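# Lower the red jack stand fully and leave it upright

## Task

Bring the red jack stand down to its lowest height so it stays upright with its locking handle returned to its sprung position; releasing the saddle so that it falls by one tooth or more may count as a failure.

## Robot and tools

Robot: two arms, left_arm and right_arm, each with a five-fingered hand (index, middle, ring, thumb). right_arm carries a right hand and left_arm a left hand, its mirror. A camera stand sits behind the arms. Anything that falls off the table, or is left off it, fails the task.

Frames. Scene frame: origin at table height, midway between the nominal arm bases; +z up, +x out over the table, +y toward left_arm (not the image side). Actual bases: left_arm at (+0.022, +0.282, 0) m, quat_wxyz (+1.000, 0, 0, -0.002); right_arm at (+0.007, -0.301, 0) m, quat_wxyz (+1.000, 0, 0, -0.008). Hand poses, targets, velocities and wrist-camera poses are in each arm's own base frame; fixed cameras and the table use the scene frame. Reported hand positions can be off by a few centimetres, more at long reach.

Hand point axes (right hand): +z along straight fingers toward the tips, +x across the palm away from the thumb, +y out of the palm face (the face sits at y = -0.062 m). On the left hand +x points toward the thumb. Straight fingertips end about 0.139 m beyond knuckles at z = -0.017 m. A rigid mast near the wrist on the palm side (x +0.05 to +0.10, z -0.16 to -0.11, up to y = +0.06 m; x sign flipped on the left hand) can strike objects. Fingertips have rubber caps; the rest is hard plastic. The elbow sags under load, so you may need to command higher than the wanted height.

Tool execute_actions. Argument actions: a list of actions; each action is a list of 1 to 15 rows, each row one 1/30 s control step; a short table repeats its final row to fill 15 steps (0.5 s per action). Every row is 48 numbers, each in [-1, 1], always both arms:
1-6: left_arm dx, dy, dz, rx, ry, rz; 7-22: left hand motor goals; 23: left current_limit; 24: left speed; 25-30: right_arm dx..rz; 31-46: right hand goals; 47: right current_limit; 48: right speed.
dx..rz are an offset, not a pose: measured from that arm's Hand target as it was when the action began, along that arm's base axes. Each row in an action is counted from that same start, not from the previous row; the next action starts from the new Hand target, so resending an offset moves further. Scale: 1.0 = 0.6 m for dx, dy, dz and 180 degrees for rotation; rx, ry, rz form one rotation vector, turning about the Hand target position. A translation longer than 1.0 is shortened along its direction.
The 16 hand numbers are absolute goal angles, scaled linearly between each hinge's stops, in this order: index_mcp, index_abd, index_pip, index_dip, middle_mcp, middle_abd, middle_pip, middle_dip, ring_mcp, ring_abd, ring_pip, ring_dip, thumb_cmc, thumb_axl, thumb_mcp, thumb_ipl. Bracket = degrees at +1, at -1; value that makes it straight. _mcp (+128, -18; -0.75) curls at the knuckle toward the palm; _abd (+60, -60; +0.00) swings sideways away from the thumb; _pip (+108, -29; -0.58); _dip (+117, -21; -0.70). thumb_cmc (+120, -20; -0.71) brings the thumb from beside the palm to in front of it; thumb_axl (+140, -27; -0.68) rotates it about its own line; thumb_mcp (+109, -69; -0.23) and thumb_ipl (+108, -77; -0.17) bend it. A zero is a real goal; to leave a hand unchanged, resend its hand_goal, hand_current_limit and hand_speed. current_limit maps -1..+1 to 0..550 mA (floor 11 mA); speed sets goal travel at (speed+1)/2 of 8.5 rad/s. Defaults +0.4 and -0.6; last values persist. A finger squeezes only while its goal lies past the object surface.
Argument cameras: list of names, ["all"], [] or null. Images come with an empty actions list or when requested.

Tool zoom_image: camera (cam_head_left, cam_head_right, cam_high, cam_low, cam_left_wrist, cam_right_wrist) and region [x0, y0, x1, y1] in that image's pixels from the top-left, at most 504 by 504; only cameras in the latest images. Sizes: head, high and low 896x504, wrists 672x504. Calibration (K, distortion, T_world_to_cam) was supplied per camera and may be slightly off.

Tool finished_scene: scene = the current scene's number. Ends the scene irreversibly; the stand must remain correct without the robot holding it.

Motion rules. Each step the commanded orientation is limited to within 40 degrees of the measured one; the arm then moves by damped inverse kinematics, favouring position. The hand often stops short of Hand target; a following action, even all zeros, re-requests it; otherwise send the remaining gap as an offset. Tiny moves may not start. To stop pushing on something, command the target back beyond the hand point. Joint ranges (rad): waist -2.880..2.880, shoulder 0.000..3.142, elbow 0.000..3.019 (straight 2.964), wrist pitch -1.693..1.571, wrist yaw -1.571..1.571, wrist roll -2.094..2.094.

Results: end_effector_position (m) and end_effector_quat_wxyz per arm in base frame; Hand target (the clipped last command, origin for the next offsets); joint positions, velocities ("within noise" when still), joint torques (include own weight, offsets and noise; numbers 3 and 4 wrap at ±28 N m); step readings of positions during motion; hand_goal, hand_measured, hand_current_ma (positive pushes toward -1), hand_state per motor (moving, goal, blocked, overload), hand_current_limit, hand_speed; motor temperatures.

Avoid: letting the saddle drop, releasing parts while moving, dropping or slamming anything, hard pushes on fixed or heavy items, any contact or squeeze between the two arms or hands. A hand motor at 495 mA or more for a net 5 s shuts off for 10 s. Motors heating to 85 °C give MOTOR HOT; at 100 °C that arm goes limp for 30-60 s or more. Any arm stop discards hand commands sent meanwhile.

Each tool is called after "Call:" by a JSON object that holds its "op" and its "data", one argument or row to a line.

## Session

Call:
{"op": "execute_actions", "data": {
  "actions": []
}}

Scene clock: 0.00 s.
left_arm: end_effector_position=(+0.4978, +0.0563, +0.1314) hand_goal=(-0.754, +0.000, -0.576, -0.696, -0.754, +0.000, -0.576, -0.696, -0.754, +0.000, -0.576, -0.696, -0.714, -0.678, -0.226, -0.168) hand_measured=(-0.754, +0.000, -0.576, -0.696, -0.754, +0.000, -0.576, -0.696, -0.754, +0.000, -0.576, -0.696, -0.714, -0.678, -0.226, -0.168) hand_current_ma=(+0, +0, +0, +0, +0, +0, +0, +0, +0, +0, +0, +0, +0, +0, +0, +0) hand_state=(goal, goal, goal, goal, goal, overload, goal, goal, goal, goal, goal, goal, goal, goal, goal, goal) hand_current_limit=0.40 hand_speed=-0.60 end_effector_quat_wxyz=(-0.143, +0.599, +0.783, -0.087) | right_arm: end_effector_position=(+0.4975, +0.1020, +0.2266) hand_goal=(-0.754, +0.000, -0.576, -0.696, -0.754, +0.000, -0.576, -0.696, -0.754, +0.000, -0.576, -0.696, -0.714, -0.678, -0.226, -0.168) hand_measured=(-0.754, +0.000, -0.576, -0.696, -0.754, +0.000, -0.576, -0.696, -0.754, +0.000, -0.576, -0.696, -0.714, -0.678, -0.226, -0.168) hand_current_ma=(+0, +0, +0, +0, +0, +0, +0, +0, +0, +0, +0, +0, +0, +0, +0, +0) hand_state=(goal, goal, goal, goal, goal, goal, goal, goal, goal, goal, goal, goal, goal, goal, goal, goal) hand_current_limit=0.40 hand_speed=-0.60 end_effector_quat_wxyz=(+0.036, +0.773, +0.468, +0.427)
Joint positions: left_arm=[0.013 1.707 1.42 -1.617 -0.039 -0.257] | right_arm=[0.322 1.151 0.761 -0.3 -0.106 0.855]
Joint velocities: within noise
Joint torques (N m): no reading
Motor temperatures (°C): left_arm=[25 28 27 23 30 20] | right_arm=[24 22 28 21 25 26]
Heat: left arm: hottest wrist yaw 30 °C; right arm: hottest elbow 28 °C.
Hand target: left_arm +0.5059, +0.0565, +0.1399; -0.134, +0.600, +0.784, -0.080 | right_arm +0.5048, +0.1044, +0.2442; +0.040, +0.766, +0.465, +0.442

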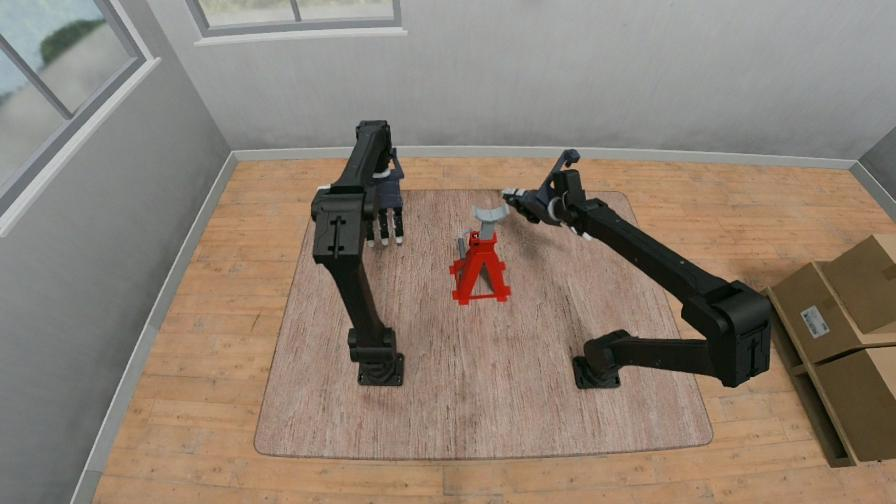

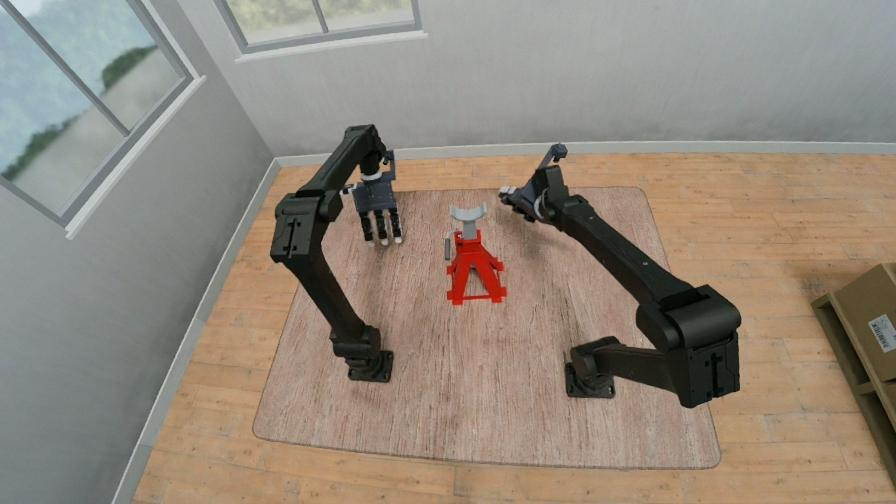

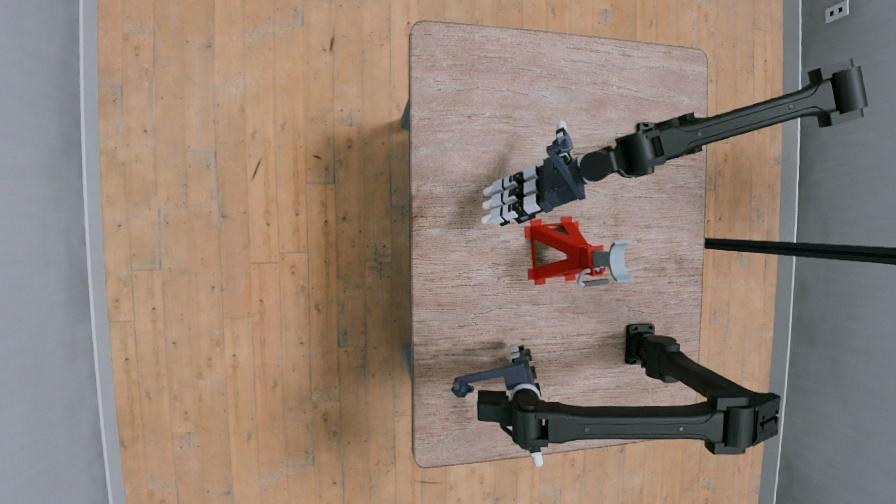

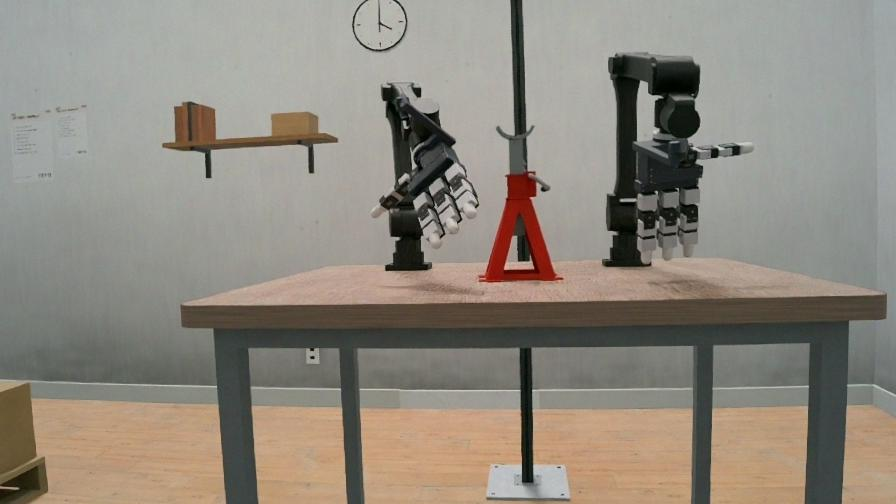

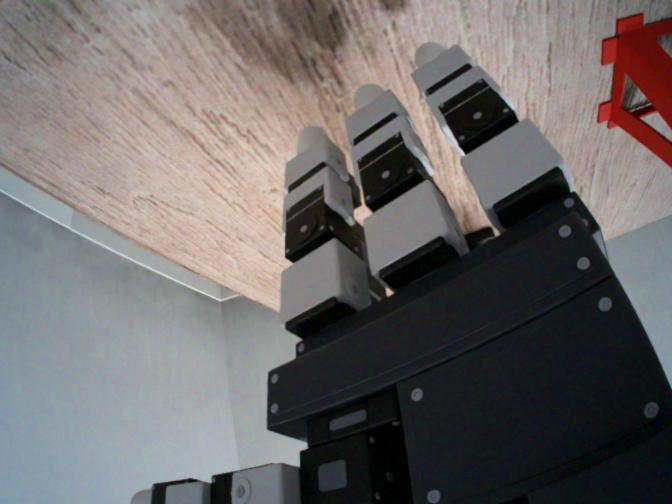

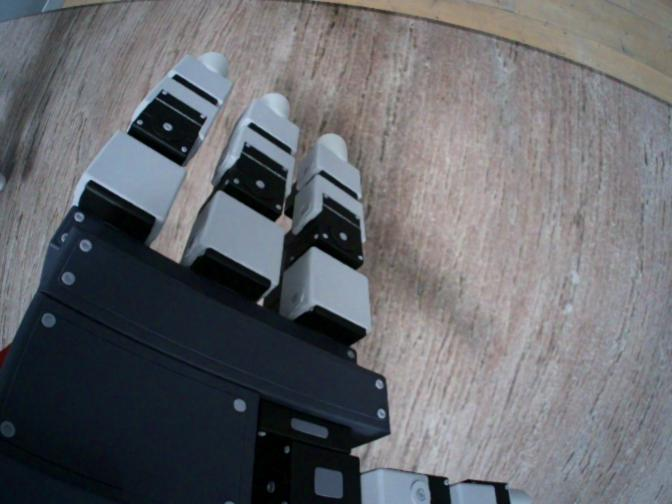

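Call:
{"op": "zoom_image", "data": {
  "camera": "cam_head_left",
  "region": [430, 190, 530, 310]
}}

Call:
{"op": "zoom_image", "data": {
  "camera": "cam_head_right",
  "region": [420, 190, 520, 310]
}}

Call:
{"op": "zoom_image", "data": {
  "camera": "cam_high",
  "region": [510, 190, 650, 310]
}}

Call:
{"op": "zoom_image", "data": {
  "camera": "cam_low",
  "region": [450, 110, 590, 290]
}}

Scaled by 4.200 from the camera's 896x504 image, which has a finer 1280x720 frame.

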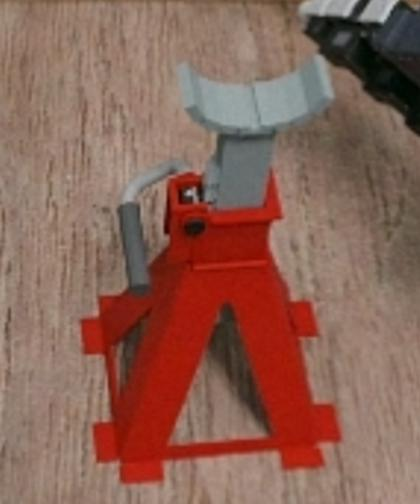

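Scaled by 4.200 from the camera's 896x504 image, which has a finer 1280x720 frame.

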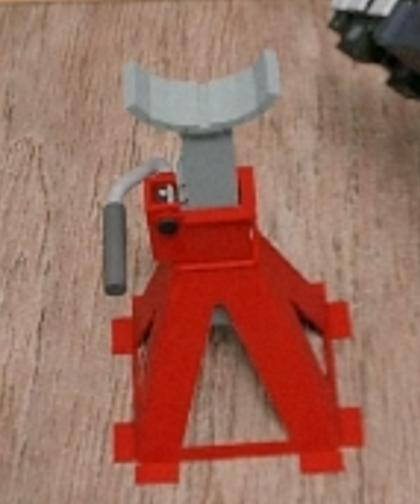

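Scaled by 3.600 from the camera's 896x504 image, which has a finer 1280x720 frame.

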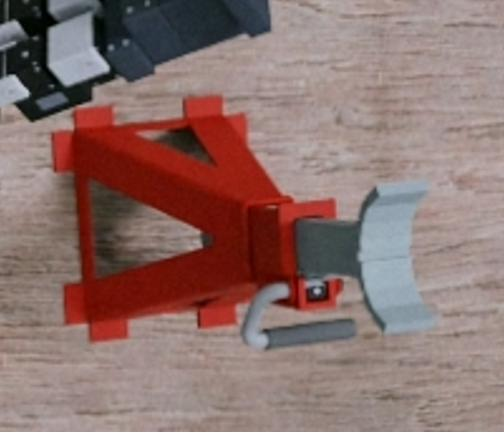

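Scaled by 2.800 from the camera's 896x504 image, which has a finer 1280x720 frame.

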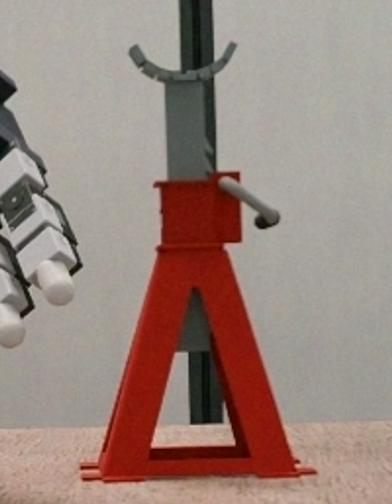

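Call:
{"op": "execute_actions", "data": {
  "actions": [
    [[0,0,0,0,0,0,-0.754,0,-0.576,-0.696,-0.754,0,-0.576,-0.696,-0.754,0,-0.576,-0.696,-0.714,-0.678,-0.226,-0.168,0.4,-0.6,-0.05,0,0.05,-0.1405,-0.0494,0.0377,-0.754,0,-0.576,-0.696,-0.754,0,-0.576,-0.696,-0.754,0,-0.576,-0.696,-0.714,-0.678,-0.226,-0.168,0.4,-0.6]],
    [[0,0,0,0,0,0,-0.754,0,-0.576,-0.696,-0.754,0,-0.576,-0.696,-0.754,0,-0.576,-0.696,-0.714,-0.678,-0.226,-0.168,0.4,-0.6,-0.05,0,0.05,-0.1405,-0.0494,0.0377,-0.754,0,-0.576,-0.696,-0.754,0,-0.576,-0.696,-0.754,0,-0.576,-0.696,-0.714,-0.678,-0.226,-0.168,0.4,-0.6]]
  ]
}}

Scene clock: 38.73 s.
left_arm: end_effector_position=(+0.4978, +0.0563, +0.1314) hand_goal=(-0.754, +0.000, -0.576, -0.696, -0.754, +0.000, -0.576, -0.696, -0.754, +0.000, -0.576, -0.696, -0.714, -0.678, -0.226, -0.168) hand_measured=(-0.752, +0.000, -0.576, -0.696, -0.752, +0.000, -0.576, -0.696, -0.752, +0.000, -0.576, -0.696, -0.714, -0.678, -0.224, -0.168) hand_current_ma=(+0, +0, +0, +0, +0, +0, +0, +0, +0, +0, +0, +0, +0, +0, +0, +0) hand_state=(goal, goal, goal, goal, goal, overload, goal, goal, goal, goal, goal, goal, goal, goal, goal, goal) hand_current_limit=0.40 hand_speed=-0.60 end_effector_quat_wxyz=(-0.143, +0.599, +0.783, -0.087) | right_arm: end_effector_position=(+0.4436, +0.1044, +0.2945) hand_goal=(-0.754, +0.000, -0.576, -0.696, -0.754, +0.000, -0.576, -0.696, -0.754, +0.000, -0.576, -0.696, -0.714, -0.678, -0.226, -0.168) hand_measured=(-0.760, +0.000, -0.576, -0.696, -0.758, +0.000, -0.576, -0.696, -0.758, +0.000, -0.576, -0.696, -0.718, -0.678, -0.224, -0.168) hand_current_ma=(-1, +0, +0, +0, -1, +0, +0, +0, -1, +0, +0, +0, -1, +0, +0, +0) hand_state=(goal, goal, goal, goal, goal, goal, goal, goal, goal, goal, goal, goal, goal, goal, goal, goal) hand_current_limit=0.40 hand_speed=-0.60 end_effector_quat_wxyz=(+0.371, +0.550, +0.684, +0.303)
Joint positions: left_arm=[0.013 1.707 1.42 -1.617 -0.039 -0.257] | right_arm=[0.409 0.924 0.614 -0.3 0.336 0.017]
Joint torques (N m): left_arm=[0.03 -14.74 8.99 -0.4 -0.15 -0.1] | right_arm=[0.15 -9.29 9.42 2.93 0.27 -0.09]
Motor temperatures (°C): left_arm=[25 29 31 23 30 20] | right_arm=[24 23 35 22 25 25]
Heat: left arm: hottest elbow 31 °C; right arm: hottest elbow 35 °C.
Hand target: left_arm +0.5059, +0.0565, +0.1399; -0.134, +0.600, +0.784, -0.080 | right_arm +0.4448, +0.1045, +0.3040; +0.379, +0.543, +0.681, +0.313
Off the commanded pose: left_arm 0.012 m, 1 deg | right_arm 0.010 m, 2 deg.
Step readings (end_effector_position of left_arm | right_arm):
0: (+0.4978, +0.0563, +0.1314) | (+0.4975, +0.1020, +0.2266)
1: (+0.4978, +0.0563, +0.1314) | (+0.4977, +0.1009, +0.2270)
2: (+0.4978, +0.0563, +0.1314) | (+0.4979, +0.0967, +0.2302)
4: (+0.4978, +0.0563, +0.1314) | (+0.4942, +0.0909, +0.2392)
8: (+0.4978, +0.0563, +0.1314) | (+0.4803, +0.0919, +0.2574)
15: (+0.4978, +0.0563, +0.1314) | (+0.4754, +0.0994, +0.2711)
16: (+0.4978, +0.0563, +0.1314) | (+0.4751, +0.0992, +0.2705)
17: (+0.4978, +0.0563, +0.1314) | (+0.4739, +0.0970, +0.2720)
19: (+0.4978, +0.0563, +0.1314) | (+0.4667, +0.0914, +0.2759)
23: (+0.4978, +0.0563, +0.1314) | (+0.4504, +0.0891, +0.2844)
30: (+0.4978, +0.0563, +0.1314) | (+0.4439, +0.0979, +0.2963)

Call:
{"op": "execute_actions", "data": {
  "actions": [
    [[-0.08,0,0.09,-0.0247,-0.0148,-0.1446,-0.754,0,-0.576,-0.696,-0.754,0,-0.576,-0.696,-0.754,0,-0.576,-0.696,-0.714,-0.678,-0.226,-0.168,0.4,-0.6,-0.05,0,0.05,-0.1405,-0.0494,0.0377,-0.754,0,-0.576,-0.696,-0.754,0,-0.576,-0.696,-0.754,0,-0.576,-0.696,-0.714,-0.678,-0.226,-0.168,0.4,-0.6]],
    [[-0.1,-0.057,0.09,-0.0247,-0.0148,-0.1446,-0.754,0,-0.576,-0.696,-0.754,0,-0.576,-0.696,-0.754,0,-0.576,-0.696,-0.714,-0.678,-0.226,-0.168,0.4,-0.6,-0.05,0,0.05,-0.1405,-0.0494,0.0377,-0.754,0,-0.576,-0.696,-0.754,0,-0.576,-0.696,-0.754,0,-0.576,-0.696,-0.714,-0.678,-0.226,-0.168,0.4,-0.6]],
    [[-0.1,-0.057,0.07,-0.0247,-0.0148,-0.1446,-0.754,0,-0.576,-0.696,-0.754,0,-0.576,-0.696,-0.754,0,-0.576,-0.696,-0.714,-0.678,-0.226,-0.168,0.4,-0.6,0,0,0,-0.1405,-0.0494,0.0377,-0.754,0,-0.576,-0.696,-0.754,0,-0.576,-0.696,-0.754,0,-0.576,-0.696,-0.714,-0.678,-0.226,-0.168,0.4,-0.6]],
    [[-0.1,-0.057,0,-0.0247,-0.0148,-0.1446,-0.754,0,-0.576,-0.696,-0.754,0,-0.576,-0.696,-0.754,0,-0.576,-0.696,-0.714,-0.678,-0.226,-0.168,0.4,-0.6,0,0,0,0,0,0,-0.754,0,-0.576,-0.696,-0.754,0,-0.576,-0.696,-0.754,0,-0.576,-0.696,-0.714,-0.678,-0.226,-0.168,0.4,-0.6]]
  ],
  "cameras": ["all"]
}}

Scene clock: 45.83 s.
left_arm: end_effector_position=(+0.2813, -0.0477, +0.2891) hand_goal=(-0.754, +0.000, -0.576, -0.696, -0.754, +0.000, -0.576, -0.696, -0.754, +0.000, -0.576, -0.696, -0.714, -0.678, -0.226, -0.168) hand_measured=(-0.750, +0.000, -0.576, -0.696, -0.750, +0.000, -0.576, -0.696, -0.750, +0.000, -0.576, -0.696, -0.712, -0.678, -0.222, -0.168) hand_current_ma=(+0, +0, +0, +0, +0, +0, +0, +0, +0, +0, +0, +0, +0, +0, +0, +0) hand_state=(goal, goal, goal, goal, goal, overload, goal, goal, goal, goal, goal, goal, goal, goal, goal, goal) hand_current_limit=0.40 hand_speed=-0.60 end_effector_quat_wxyz=(-0.001, +1.000, +0.001, +0.011) | right_arm: end_effector_position=(+0.3827, +0.1077, +0.3618) hand_goal=(-0.754, +0.000, -0.576, -0.696, -0.754, +0.000, -0.576, -0.696, -0.754, +0.000, -0.576, -0.696, -0.714, -0.678, -0.226, -0.168) hand_measured=(-0.756, +0.002, -0.576, -0.696, -0.756, +0.002, -0.576, -0.696, -0.756, +0.002, -0.576, -0.696, -0.718, -0.678, -0.224, -0.168) hand_current_ma=(+0, +0, +0, +0, +0, +0, +0, +0, +0, +0, +0, +0, -1, +0, +0, +0) hand_state=(goal, goal, goal, goal, goal, goal, goal, goal, goal, goal, goal, goal, goal, goal, goal, goal) hand_current_limit=0.40 hand_speed=-0.60 end_effector_quat_wxyz=(+0.701, +0.001, +0.713, +0.006)
Joint positions: left_arm=[0.146 1.007 1.136 -1.678 0.002 1.715] | right_arm=[0.106 0.648 0.462 0.17 0.099 -1.56]
Joint torques (N m): left_arm=[0.91 -5.19 8.16 0.13 0.14 0.01] | right_arm=[-0.38 -4.84 9.81 3.21 -0.05 0.01]
Heat: left arm: hottest elbow 31 °C; right arm: hottest elbow 36 °C.
Hand target: left_arm +0.2779, -0.0461, +0.2898; +0.000, +1.000, +0.000, +0.000 | right_arm +0.3848, +0.1045, +0.3641; +0.707, +0.000, +0.707, +0.000
Off the commanded pose: left_arm 0.004 m, 1 deg | right_arm 0.004 m, 1 deg.
joint sent to its limit (left arm) — joint 4 (wrist pitch), lower limit. The joint targets still meet the commanded pose.
Step readings (end_effector_position of left_arm | right_arm):
0: (+0.4978, +0.0563, +0.1314) | (+0.4436, +0.1045, +0.2945)
1: (+0.4980, +0.0564, +0.1316) | (+0.4435, +0.1044, +0.2946)
2: (+0.4976, +0.0569, +0.1329) | (+0.4425, +0.1023, +0.2958)
4: (+0.4890, +0.0578, +0.1381) | (+0.4364, +0.0969, +0.2995)
8: (+0.4627, +0.0587, +0.1691) | (+0.4200, +0.0952, +0.3140)
15: (+0.4570, +0.0597, +0.2047) | (+0.4130, +0.1038, +0.3320)
16: (+0.4566, +0.0587, +0.2037) | (+0.4132, +0.1041, +0.3312)
17: (+0.4546, +0.0563, +0.2023) | (+0.4124, +0.1040, +0.3304)
19: (+0.4429, +0.0502, +0.2010) | (+0.4070, +0.1019, +0.3299)
23: (+0.4127, +0.0348, +0.2224) | (+0.3914, +0.0987, +0.3457)
30: (+0.3978, +0.0240, +0.2510) | (+0.3824, +0.1036, +0.3681)
31: (+0.3975, +0.0232, +0.2505) | (+0.3824, +0.1041, +0.3666)
32: (+0.3953, +0.0206, +0.2502) | (+0.3822, +0.1052, +0.3649)
34: (+0.3859, +0.0144, +0.2515) | (+0.3821, +0.1050, +0.3618)
38: (+0.3603, +0.0003, +0.2719) | (+0.3824, +0.1008, +0.3627)
45: (+0.3420, -0.0104, +0.2925) | (+0.3814, +0.1055, +0.3660)
46: (+0.3410, -0.0113, +0.2922) | (+0.3817, +0.1058, +0.3653)
47: (+0.3379, -0.0140, +0.2913) | (+0.3821, +0.1061, +0.3645)
49: (+0.3270, -0.0210, +0.2876) | (+0.3826, +0.1066, +0.3631)
53: (+0.3021, -0.0351, +0.2847) | (+0.3830, +0.1073, +0.3618)
60: (+0.2869, -0.0457, +0.2904) | (+0.3828, +0.1075, +0.3619)
camera_calibration:
cam_left_wrist: T_world_to_cam=[[-0.769804, 0.635602, 0.0584185, 0.188969], [0.471316, 0.50433, 0.723542, -0.356645], [0.430422, 0.584519, -0.687804, 0.231166], [0, 0, 0, 1]] pos_world=[0.214063, -0.0753629, 0.406005]
cam_right_wrist: T_world_to_cam=[[-0.00531676, 0.647997, 0.761625, -0.313467], [-0.681973, -0.559386, 0.471169, 0.112309], [0.731358, -0.516903, 0.44489, -0.256192], [0, 0, 0, 1]] pos_world=[0.262293, 0.133523, 0.299805]

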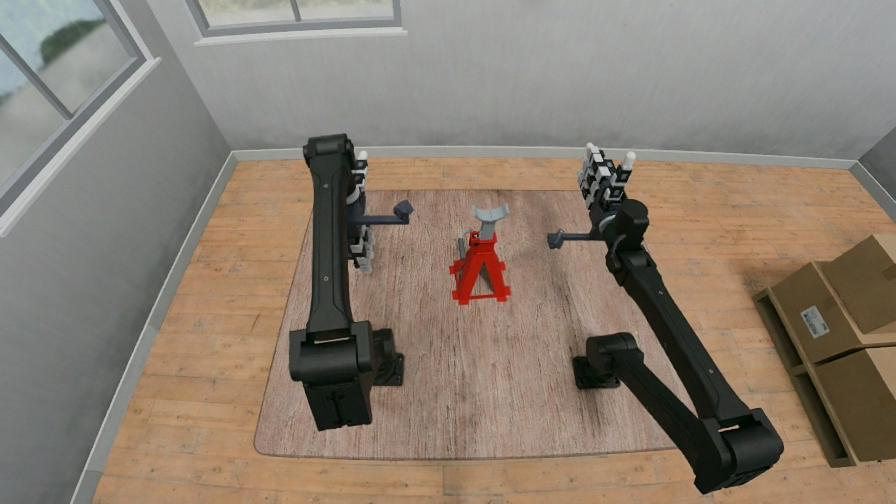

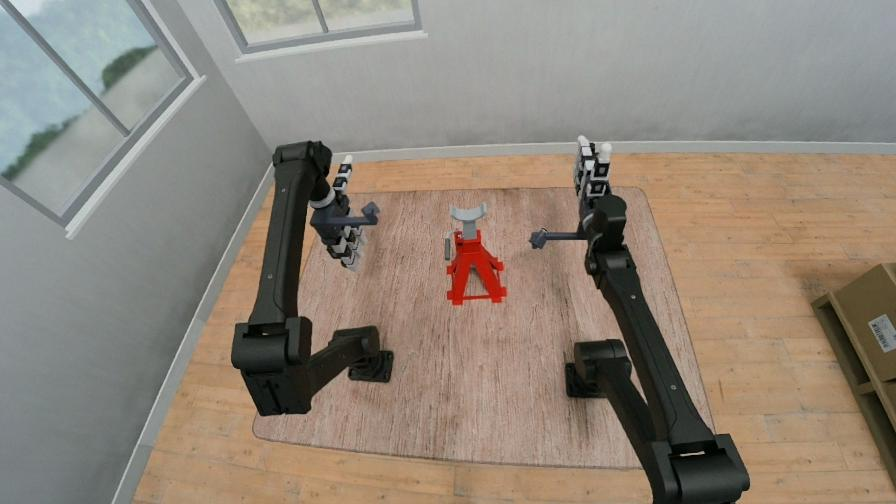

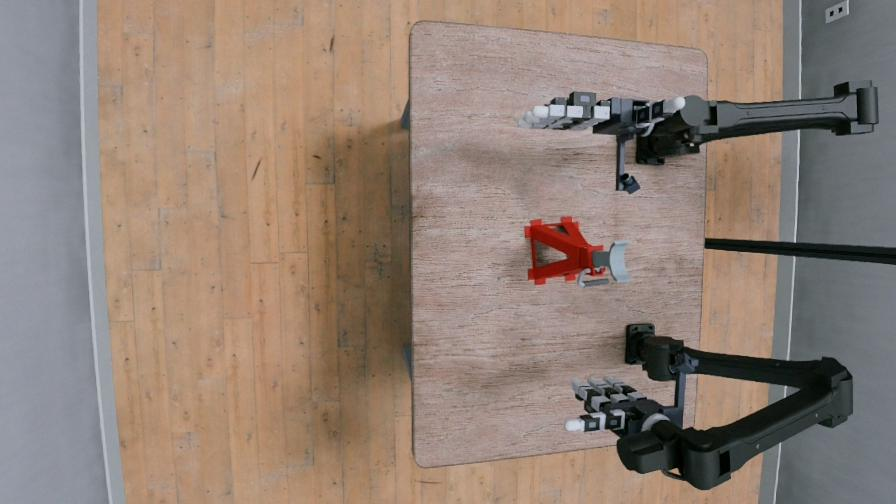

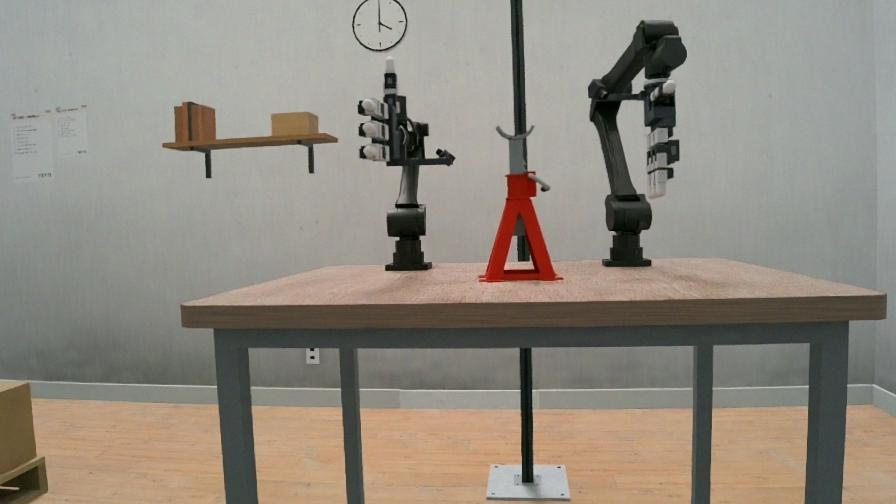

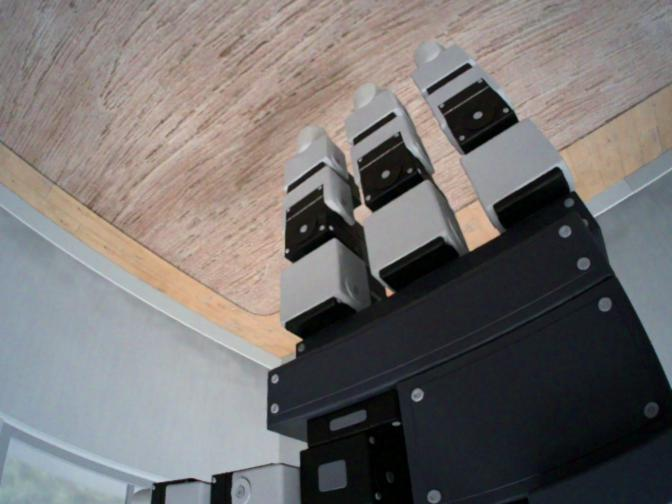

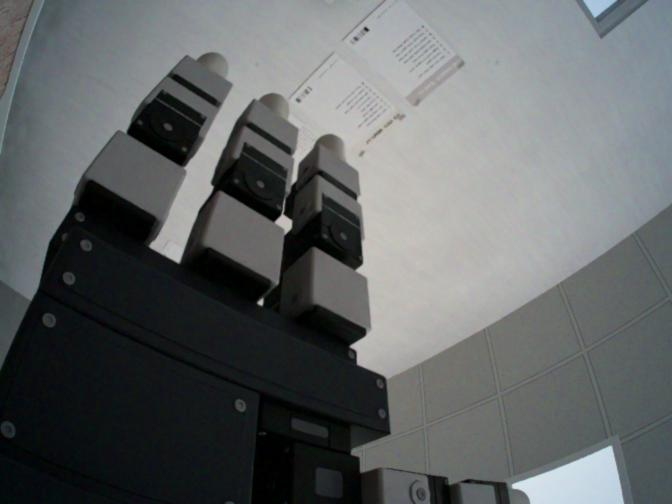

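Call:
{"op": "execute_actions", "data": {
  "actions": [
    [[0,-0.06,0,-0.125,0,0,-0.754,0,-0.576,-0.696,-0.754,0,-0.576,-0.696,-0.754,0,-0.576,-0.696,-0.714,-0.678,-0.226,-0.168,0.4,-0.6,0,0,0,0,0,0,-0.754,0,-0.576,-0.696,-0.754,0,-0.576,-0.696,-0.754,0,-0.576,-0.696,-0.714,-0.678,-0.226,-0.168,0.4,-0.6]],
    [[-0.025,-0.1,-0.05,-0.125,0,0,-0.754,0,-0.576,-0.696,-0.754,0,-0.576,-0.696,-0.754,0,-0.576,-0.696,-0.714,-0.678,-0.226,-0.168,0.4,-0.6,0,0,0,0,0,0,-0.754,0,-0.576,-0.696,-0.754,0,-0.576,-0.696,-0.754,0,-0.576,-0.696,-0.714,-0.678,-0.226,-0.168,0.4,-0.6]]
  ],
  "cameras": ["cam_head_left","cam_high","cam_left_wrist","cam_low"]
}}

Scene clock: 56.03 s.
left_arm: end_effector_position=(+0.2612, -0.1398, +0.2606) hand_goal=(-0.754, +0.000, -0.576, -0.696, -0.754, +0.000, -0.576, -0.696, -0.754, +0.000, -0.576, -0.696, -0.714, -0.678, -0.226, -0.168) hand_measured=(-0.758, +0.000, -0.576, -0.696, -0.758, +0.000, -0.576, -0.696, -0.758, +0.000, -0.576, -0.696, -0.720, -0.678, -0.222, -0.168) hand_current_ma=(-1, +0, +0, +0, -1, +0, +0, +0, -1, +0, +0, +0, -1, +0, +0, +0) hand_state=(goal, goal, goal, goal, goal, overload, goal, goal, goal, goal, goal, goal, goal, goal, goal, goal) hand_current_limit=0.40 hand_speed=-0.60 end_effector_quat_wxyz=(+0.382, +0.924, +0.001, +0.000) | right_arm: end_effector_position=(+0.3827, +0.1077, +0.3618) hand_goal=(-0.754, +0.000, -0.576, -0.696, -0.754, +0.000, -0.576, -0.696, -0.754, +0.000, -0.576, -0.696, -0.714, -0.678, -0.226, -0.168) hand_measured=(-0.756, +0.002, -0.576, -0.696, -0.756, +0.002, -0.576, -0.696, -0.756, +0.002, -0.576, -0.696, -0.718, -0.678, -0.224, -0.168) hand_current_ma=(+0, +0, +0, +0, +0, +0, +0, +0, +0, +0, +0, +0, -1, +0, +0, +0) hand_state=(goal, goal, goal, goal, goal, goal, goal, goal, goal, goal, goal, goal, goal, goal, goal, goal) hand_current_limit=0.40 hand_speed=-0.60 end_effector_quat_wxyz=(+0.701, +0.001, +0.713, +0.005)
Joint positions: left_arm=[0.18 1.029 0.781 -1.498 0.769 1.82] | right_arm=[0.106 0.648 0.462 0.17 0.099 -1.56]
Joint torques (N m): left_arm=[-0.79 -4.13 7.84 0.36 0.91 -0.08] | right_arm=[-0.56 -4.78 9.77 3.25 -0.02 0.02]
Heat: left arm: hottest elbow 32 °C; right arm: hottest elbow 37 °C.
Hand target: left_arm +0.2629, -0.1422, +0.2599; +0.383, +0.924, +0.000, +0.000 | right_arm +0.3848, +0.1045, +0.3641; +0.707, +0.000, +0.707, +0.000
Off the commanded pose: left_arm 0.003 m, 0 deg | right_arm 0.004 m, 1 deg.
Step readings (end_effector_position of left_arm | right_arm):
0: (+0.2813, -0.0477, +0.2891) | (+0.3827, +0.1077, +0.3618)
1: (+0.2813, -0.0492, +0.2897) | (+0.3827, +0.1077, +0.3618)
2: (+0.2822, -0.0578, +0.2944) | (+0.3827, +0.1077, +0.3618)
4: (+0.2831, -0.0716, +0.3026) | (+0.3827, +0.1077, +0.3618)
8: (+0.2795, -0.0802, +0.2990) | (+0.3827, +0.1077, +0.3618)
15: (+0.2766, -0.0838, +0.2901) | (+0.3827, +0.1077, +0.3618)
16: (+0.2766, -0.0851, +0.2908) | (+0.3827, +0.1077, +0.3618)
17: (+0.2779, -0.0921, +0.2954) | (+0.3827, +0.1077, +0.3618)
19: (+0.2768, -0.1071, +0.2973) | (+0.3827, +0.1077, +0.3618)
23: (+0.2605, -0.1270, +0.2689) | (+0.3827, +0.1077, +0.3618)
30: (+0.2585, -0.1394, +0.2605) | (+0.3827, +0.1077, +0.3618)
camera_calibration:
cam_left_wrist: T_world_to_cam=[[-0.767973, 0.502315, -0.397363, 0.333405], [0.486904, 0.860944, 0.147312, -0.0841921], [0.416104, -0.0803458, -0.90576, 0.241702], [0, 0, 0, 1]] pos_world=[0.196466, -0.0755699, 0.363809]
Images, in order (width x height): cam_head_left 896x504, cam_high 896x504, cam_low 896x504, cam_left_wrist 672x504.

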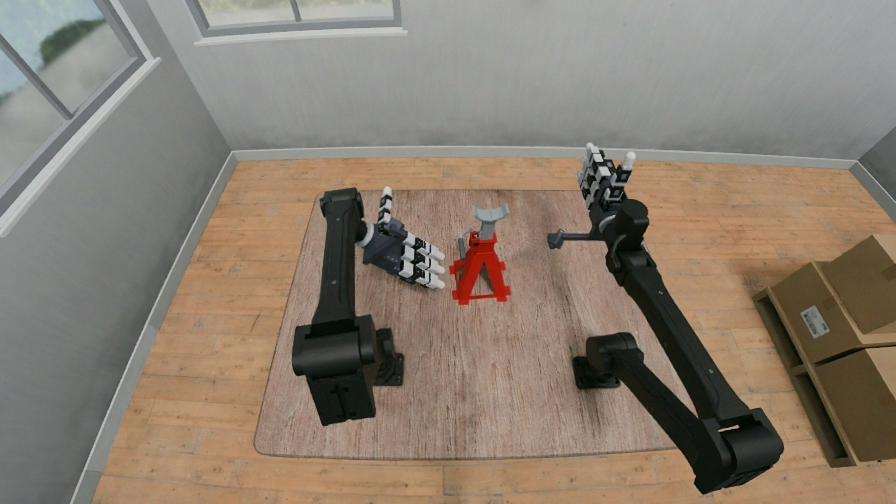

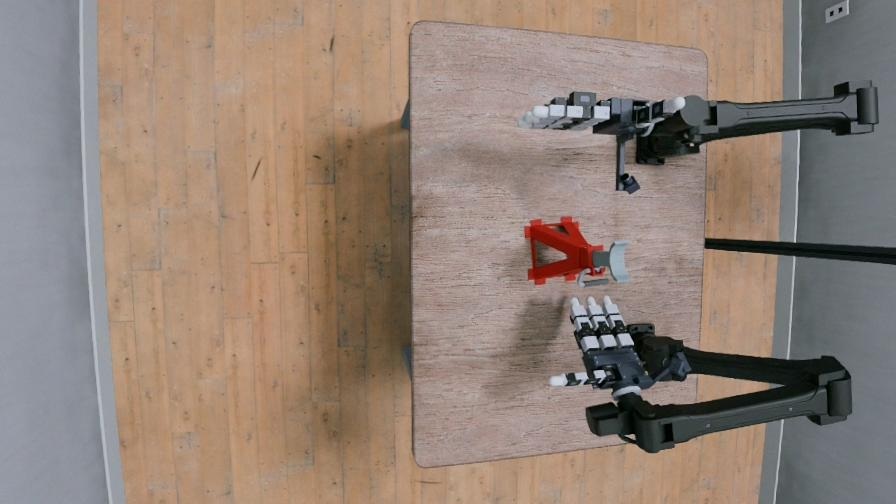

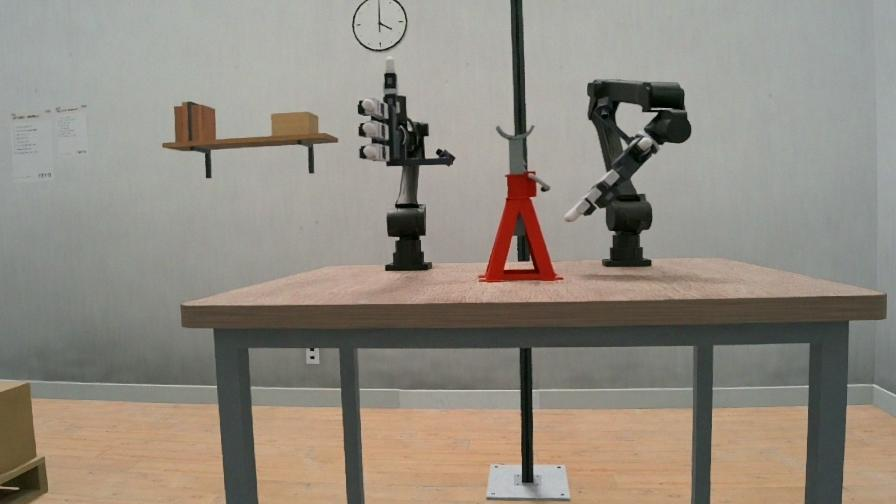

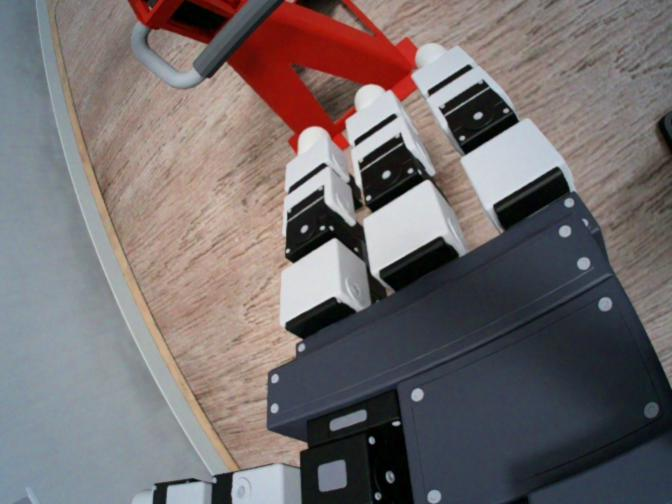

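Call:
{"op": "zoom_image", "data": {
  "camera": "cam_left_wrist",
  "region": [100, 0, 440, 180]
}}

Scaled by 1.482 from the camera's 672x504 image, which has a finer 960x720 frame.

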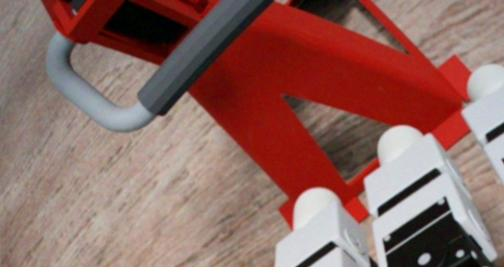

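Call:
{"op": "execute_actions", "data": {
  "actions": [
    [[0,0,0,0,0,0,-0.754,0,-0.576,-0.696,-0.754,0,-0.576,-0.696,-0.754,0,-0.576,-0.696,-0.714,-0.678,-0.226,-0.168,0.4,-0.6,0.006,0.057,-0.019,0,0,0.1667,-0.616,0,-0.066,-0.043,-0.98,0,-0.576,-0.696,-0.98,0,-0.576,-0.696,0.5,-0.678,0.449,-0.816,0.4,-0.6]],
    [[0,0,0,0,0,0,-0.754,0,-0.576,-0.696,-0.754,0,-0.576,-0.696,-0.754,0,-0.576,-0.696,-0.714,-0.678,-0.226,-0.168,0.4,-0.6,0.006,0.057,-0.019,0,0,0.1667,-0.616,0,-0.066,-0.043,-0.98,0,-0.576,-0.696,-0.98,0,-0.576,-0.696,0.5,-0.678,0.449,-0.816,0.4,-0.6]],
    [[0,0,0,0,0,0,-0.754,0,-0.576,-0.696,-0.754,0,-0.576,-0.696,-0.754,0,-0.576,-0.696,-0.714,-0.678,-0.226,-0.168,0.4,-0.6,0.006,0.057,-0.019,0,0,0.1667,-0.616,0,-0.066,-0.043,-0.98,0,-0.576,-0.696,-0.98,0,-0.576,-0.696,0.5,-0.678,0.449,-0.816,0.4,-0.6]]
  ],
  "cameras": ["all"]
}}

Scene clock: 82.67 s.
left_arm: end_effector_position=(+0.2616, -0.1398, +0.2605) hand_goal=(-0.754, +0.000, -0.576, -0.696, -0.754, +0.000, -0.576, -0.696, -0.754, +0.000, -0.576, -0.696, -0.714, -0.678, -0.226, -0.168) hand_measured=(-0.758, +0.000, -0.576, -0.696, -0.758, +0.000, -0.576, -0.696, -0.758, +0.000, -0.576, -0.696, -0.720, -0.678, -0.222, -0.168) hand_current_ma=(-1, +0, +0, +0, -1, +0, +0, +0, -1, +0, +0, +0, -1, +0, +0, +0) hand_state=(goal, goal, goal, goal, goal, overload, goal, goal, goal, goal, goal, goal, goal, goal, goal, goal) hand_current_limit=0.40 hand_speed=-0.60 end_effector_quat_wxyz=(+0.382, +0.924, +0.001, +0.001) | right_arm: end_effector_position=(+0.3902, +0.2054, +0.3130) hand_goal=(-0.616, +0.000, -0.066, -0.044, -0.980, +0.000, -0.576, -0.696, -0.980, +0.000, -0.576, -0.696, +0.500, -0.678, +0.448, -0.816) hand_measured=(-0.616, +0.002, -0.068, -0.046, -0.980, +0.002, -0.576, -0.696, -0.980, +0.002, -0.576, -0.696, +0.506, -0.676, +0.448, -0.814) hand_current_ma=(+0, +0, +0, +0, +0, +0, +0, +0, +0, +0, +0, +0, +1, +0, +0, +0) hand_state=(goal, goal, goal, goal, goal, goal, goal, goal, goal, goal, goal, goal, goal, goal, goal, goal) hand_current_limit=0.40 hand_speed=-0.60 end_effector_quat_wxyz=(+0.484, -0.483, +0.520, +0.512)
Joint positions: left_arm=[0.18 1.029 0.781 -1.496 0.769 1.818] | right_arm=[0.067 1.559 0.954 0.512 -1.497 -1.598]
Joint velocities: left_arm=[within noise] | right_arm=[0.005 -0.005 -0.046 -0.007 -0.037 -0.037]
Joint torques (N m): left_arm=[-0.79 -4.13 7.82 0.36 0.9 -0.11] | right_arm=[0.91 -17.85 10.96 1.8 -0.17 0.18]
Heat: left arm: hottest elbow 33 °C; right arm: hottest elbow 38 °C.
Hand target: left_arm +0.2629, -0.1421, +0.2599; +0.383, +0.924, +0.000, +0.000 | right_arm +0.3956, +0.2071, +0.3298; +0.500, -0.500, +0.500, +0.500
Off the commanded pose: left_arm 0.003 m, 0 deg | right_arm 0.018 m, 4 deg.
Step readings (end_effector_position of left_arm | right_arm):
0: (+0.2613, -0.1398, +0.2606) | (+0.3827, +0.1077, +0.3618)
1: (+0.2613, -0.1398, +0.2606) | (+0.3816, +0.1101, +0.3618)
2: (+0.2614, -0.1398, +0.2606) | (+0.3765, +0.1188, +0.3617)
4: (+0.2614, -0.1398, +0.2606) | (+0.3653, +0.1355, +0.3577)
8: (+0.2615, -0.1398, +0.2605) | (+0.3678, +0.1393, +0.3325)
15: (+0.2615, -0.1398, +0.2605) | (+0.3793, +0.1393, +0.3070)
16: (+0.2615, -0.1398, +0.2605) | (+0.3771, +0.1413, +0.3099)
17: (+0.2616, -0.1398, +0.2605) | (+0.3700, +0.1459, +0.3142)
19: (+0.2616, -0.1398, +0.2605) | (+0.3578, +0.1572, +0.3235)
23: (+0.2616, -0.1398, +0.2605) | (+0.3753, +0.1626, +0.3264)
30: (+0.2616, -0.1398, +0.2605) | (+0.3860, +0.1671, +0.3110)
31: (+0.2616, -0.1398, +0.2605) | (+0.3836, +0.1683, +0.3125)
32: (+0.2616, -0.1398, +0.2605) | (+0.3761, +0.1693, +0.3154)
34: (+0.2616, -0.1398, +0.2605) | (+0.3670, +0.1742, +0.3231)
38: (+0.2616, -0.1398, +0.2605) | (+0.3843, +0.1940, +0.3229)
45: (+0.2616, -0.1398, +0.2605) | (+0.3875, +0.2057, +0.3069)
camera_calibration:
cam_left_wrist: T_world_to_cam=[[-0.76853, 0.501481, -0.397339, 0.333685], [0.485756, 0.861513, 0.14777, -0.0841312], [0.416417, -0.0794446, -0.905696, 0.241461], [0, 0, 0, 1]] pos_world=[0.196765, -0.0756737, 0.363708]
cam_right_wrist: T_world_to_cam=[[-0.604578, -0.00379173, 0.796537, 0.0171553], [0.574509, -0.694742, 0.43275, -0.255394], [0.551747, 0.719249, 0.422204, -0.366154], [0, 0, 0, 1]] pos_world=[0.359122, 0.0859877, 0.251449]

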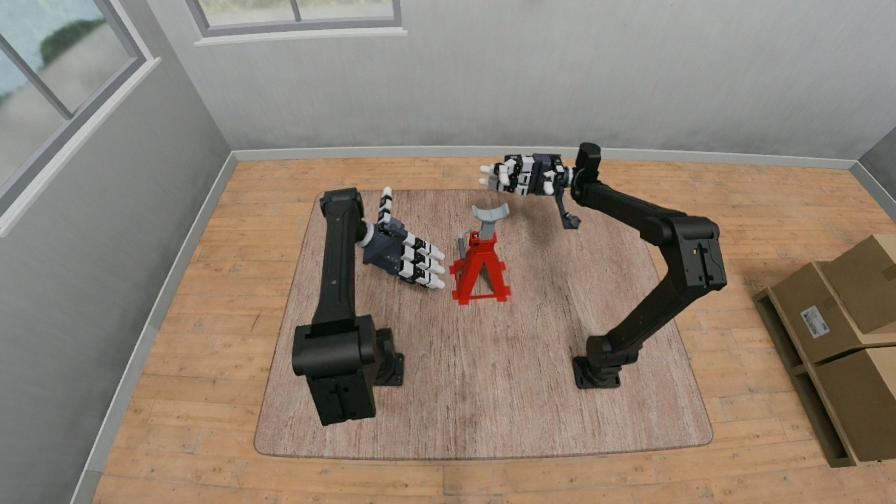

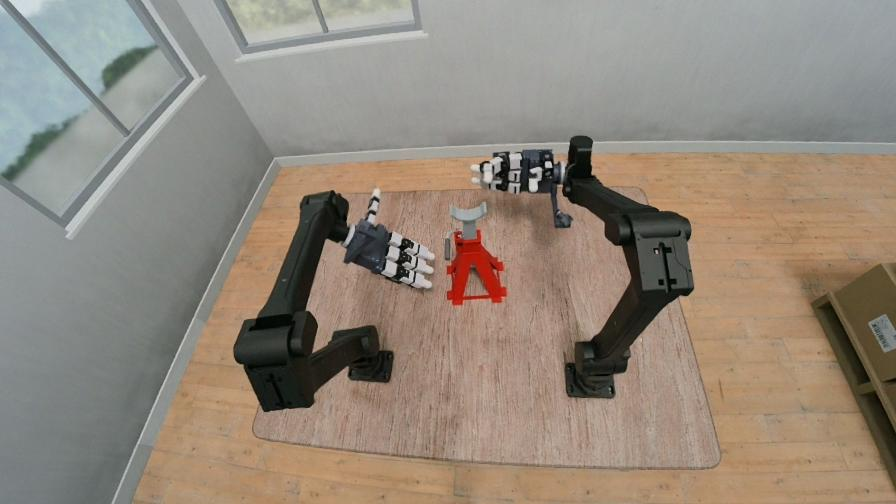

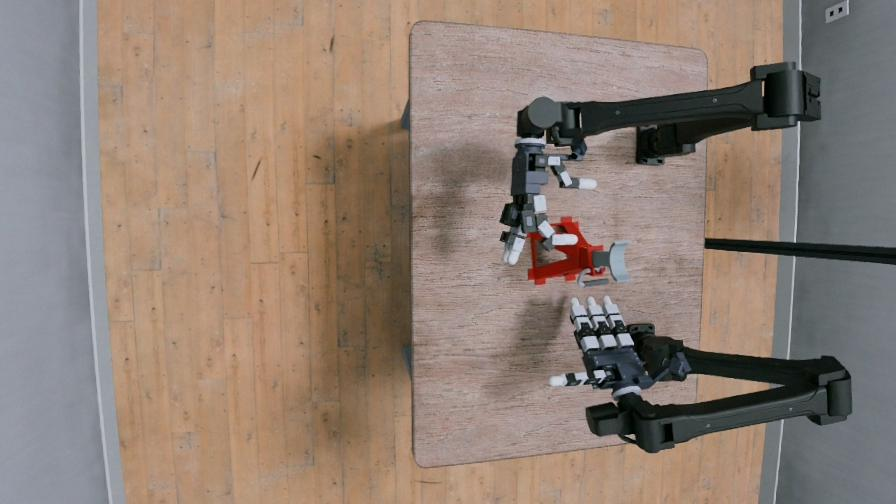

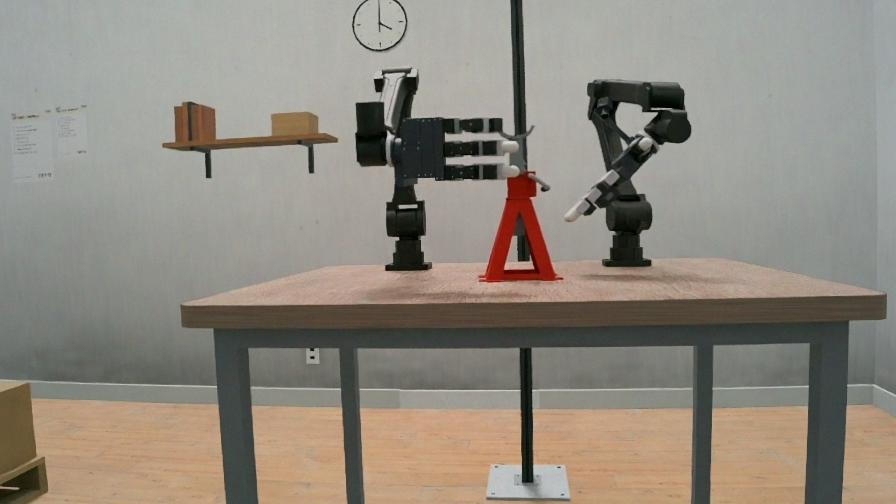

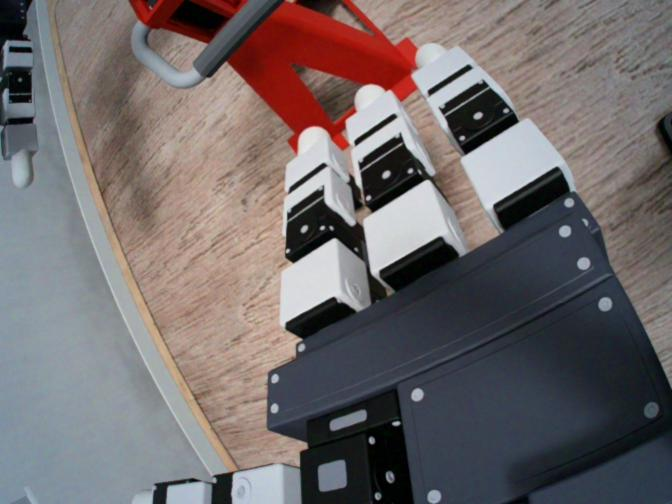

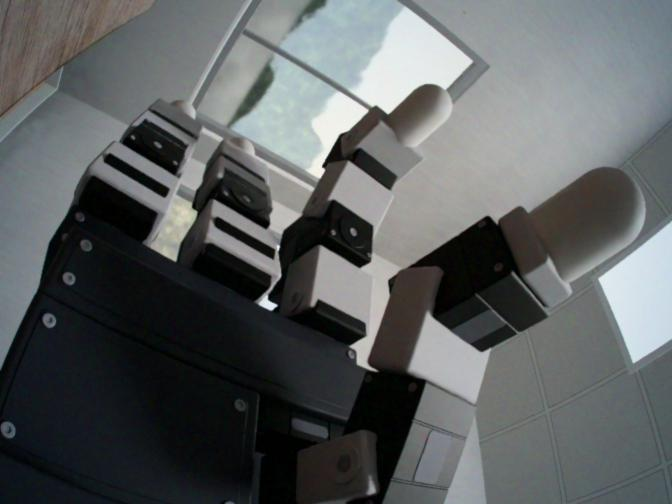

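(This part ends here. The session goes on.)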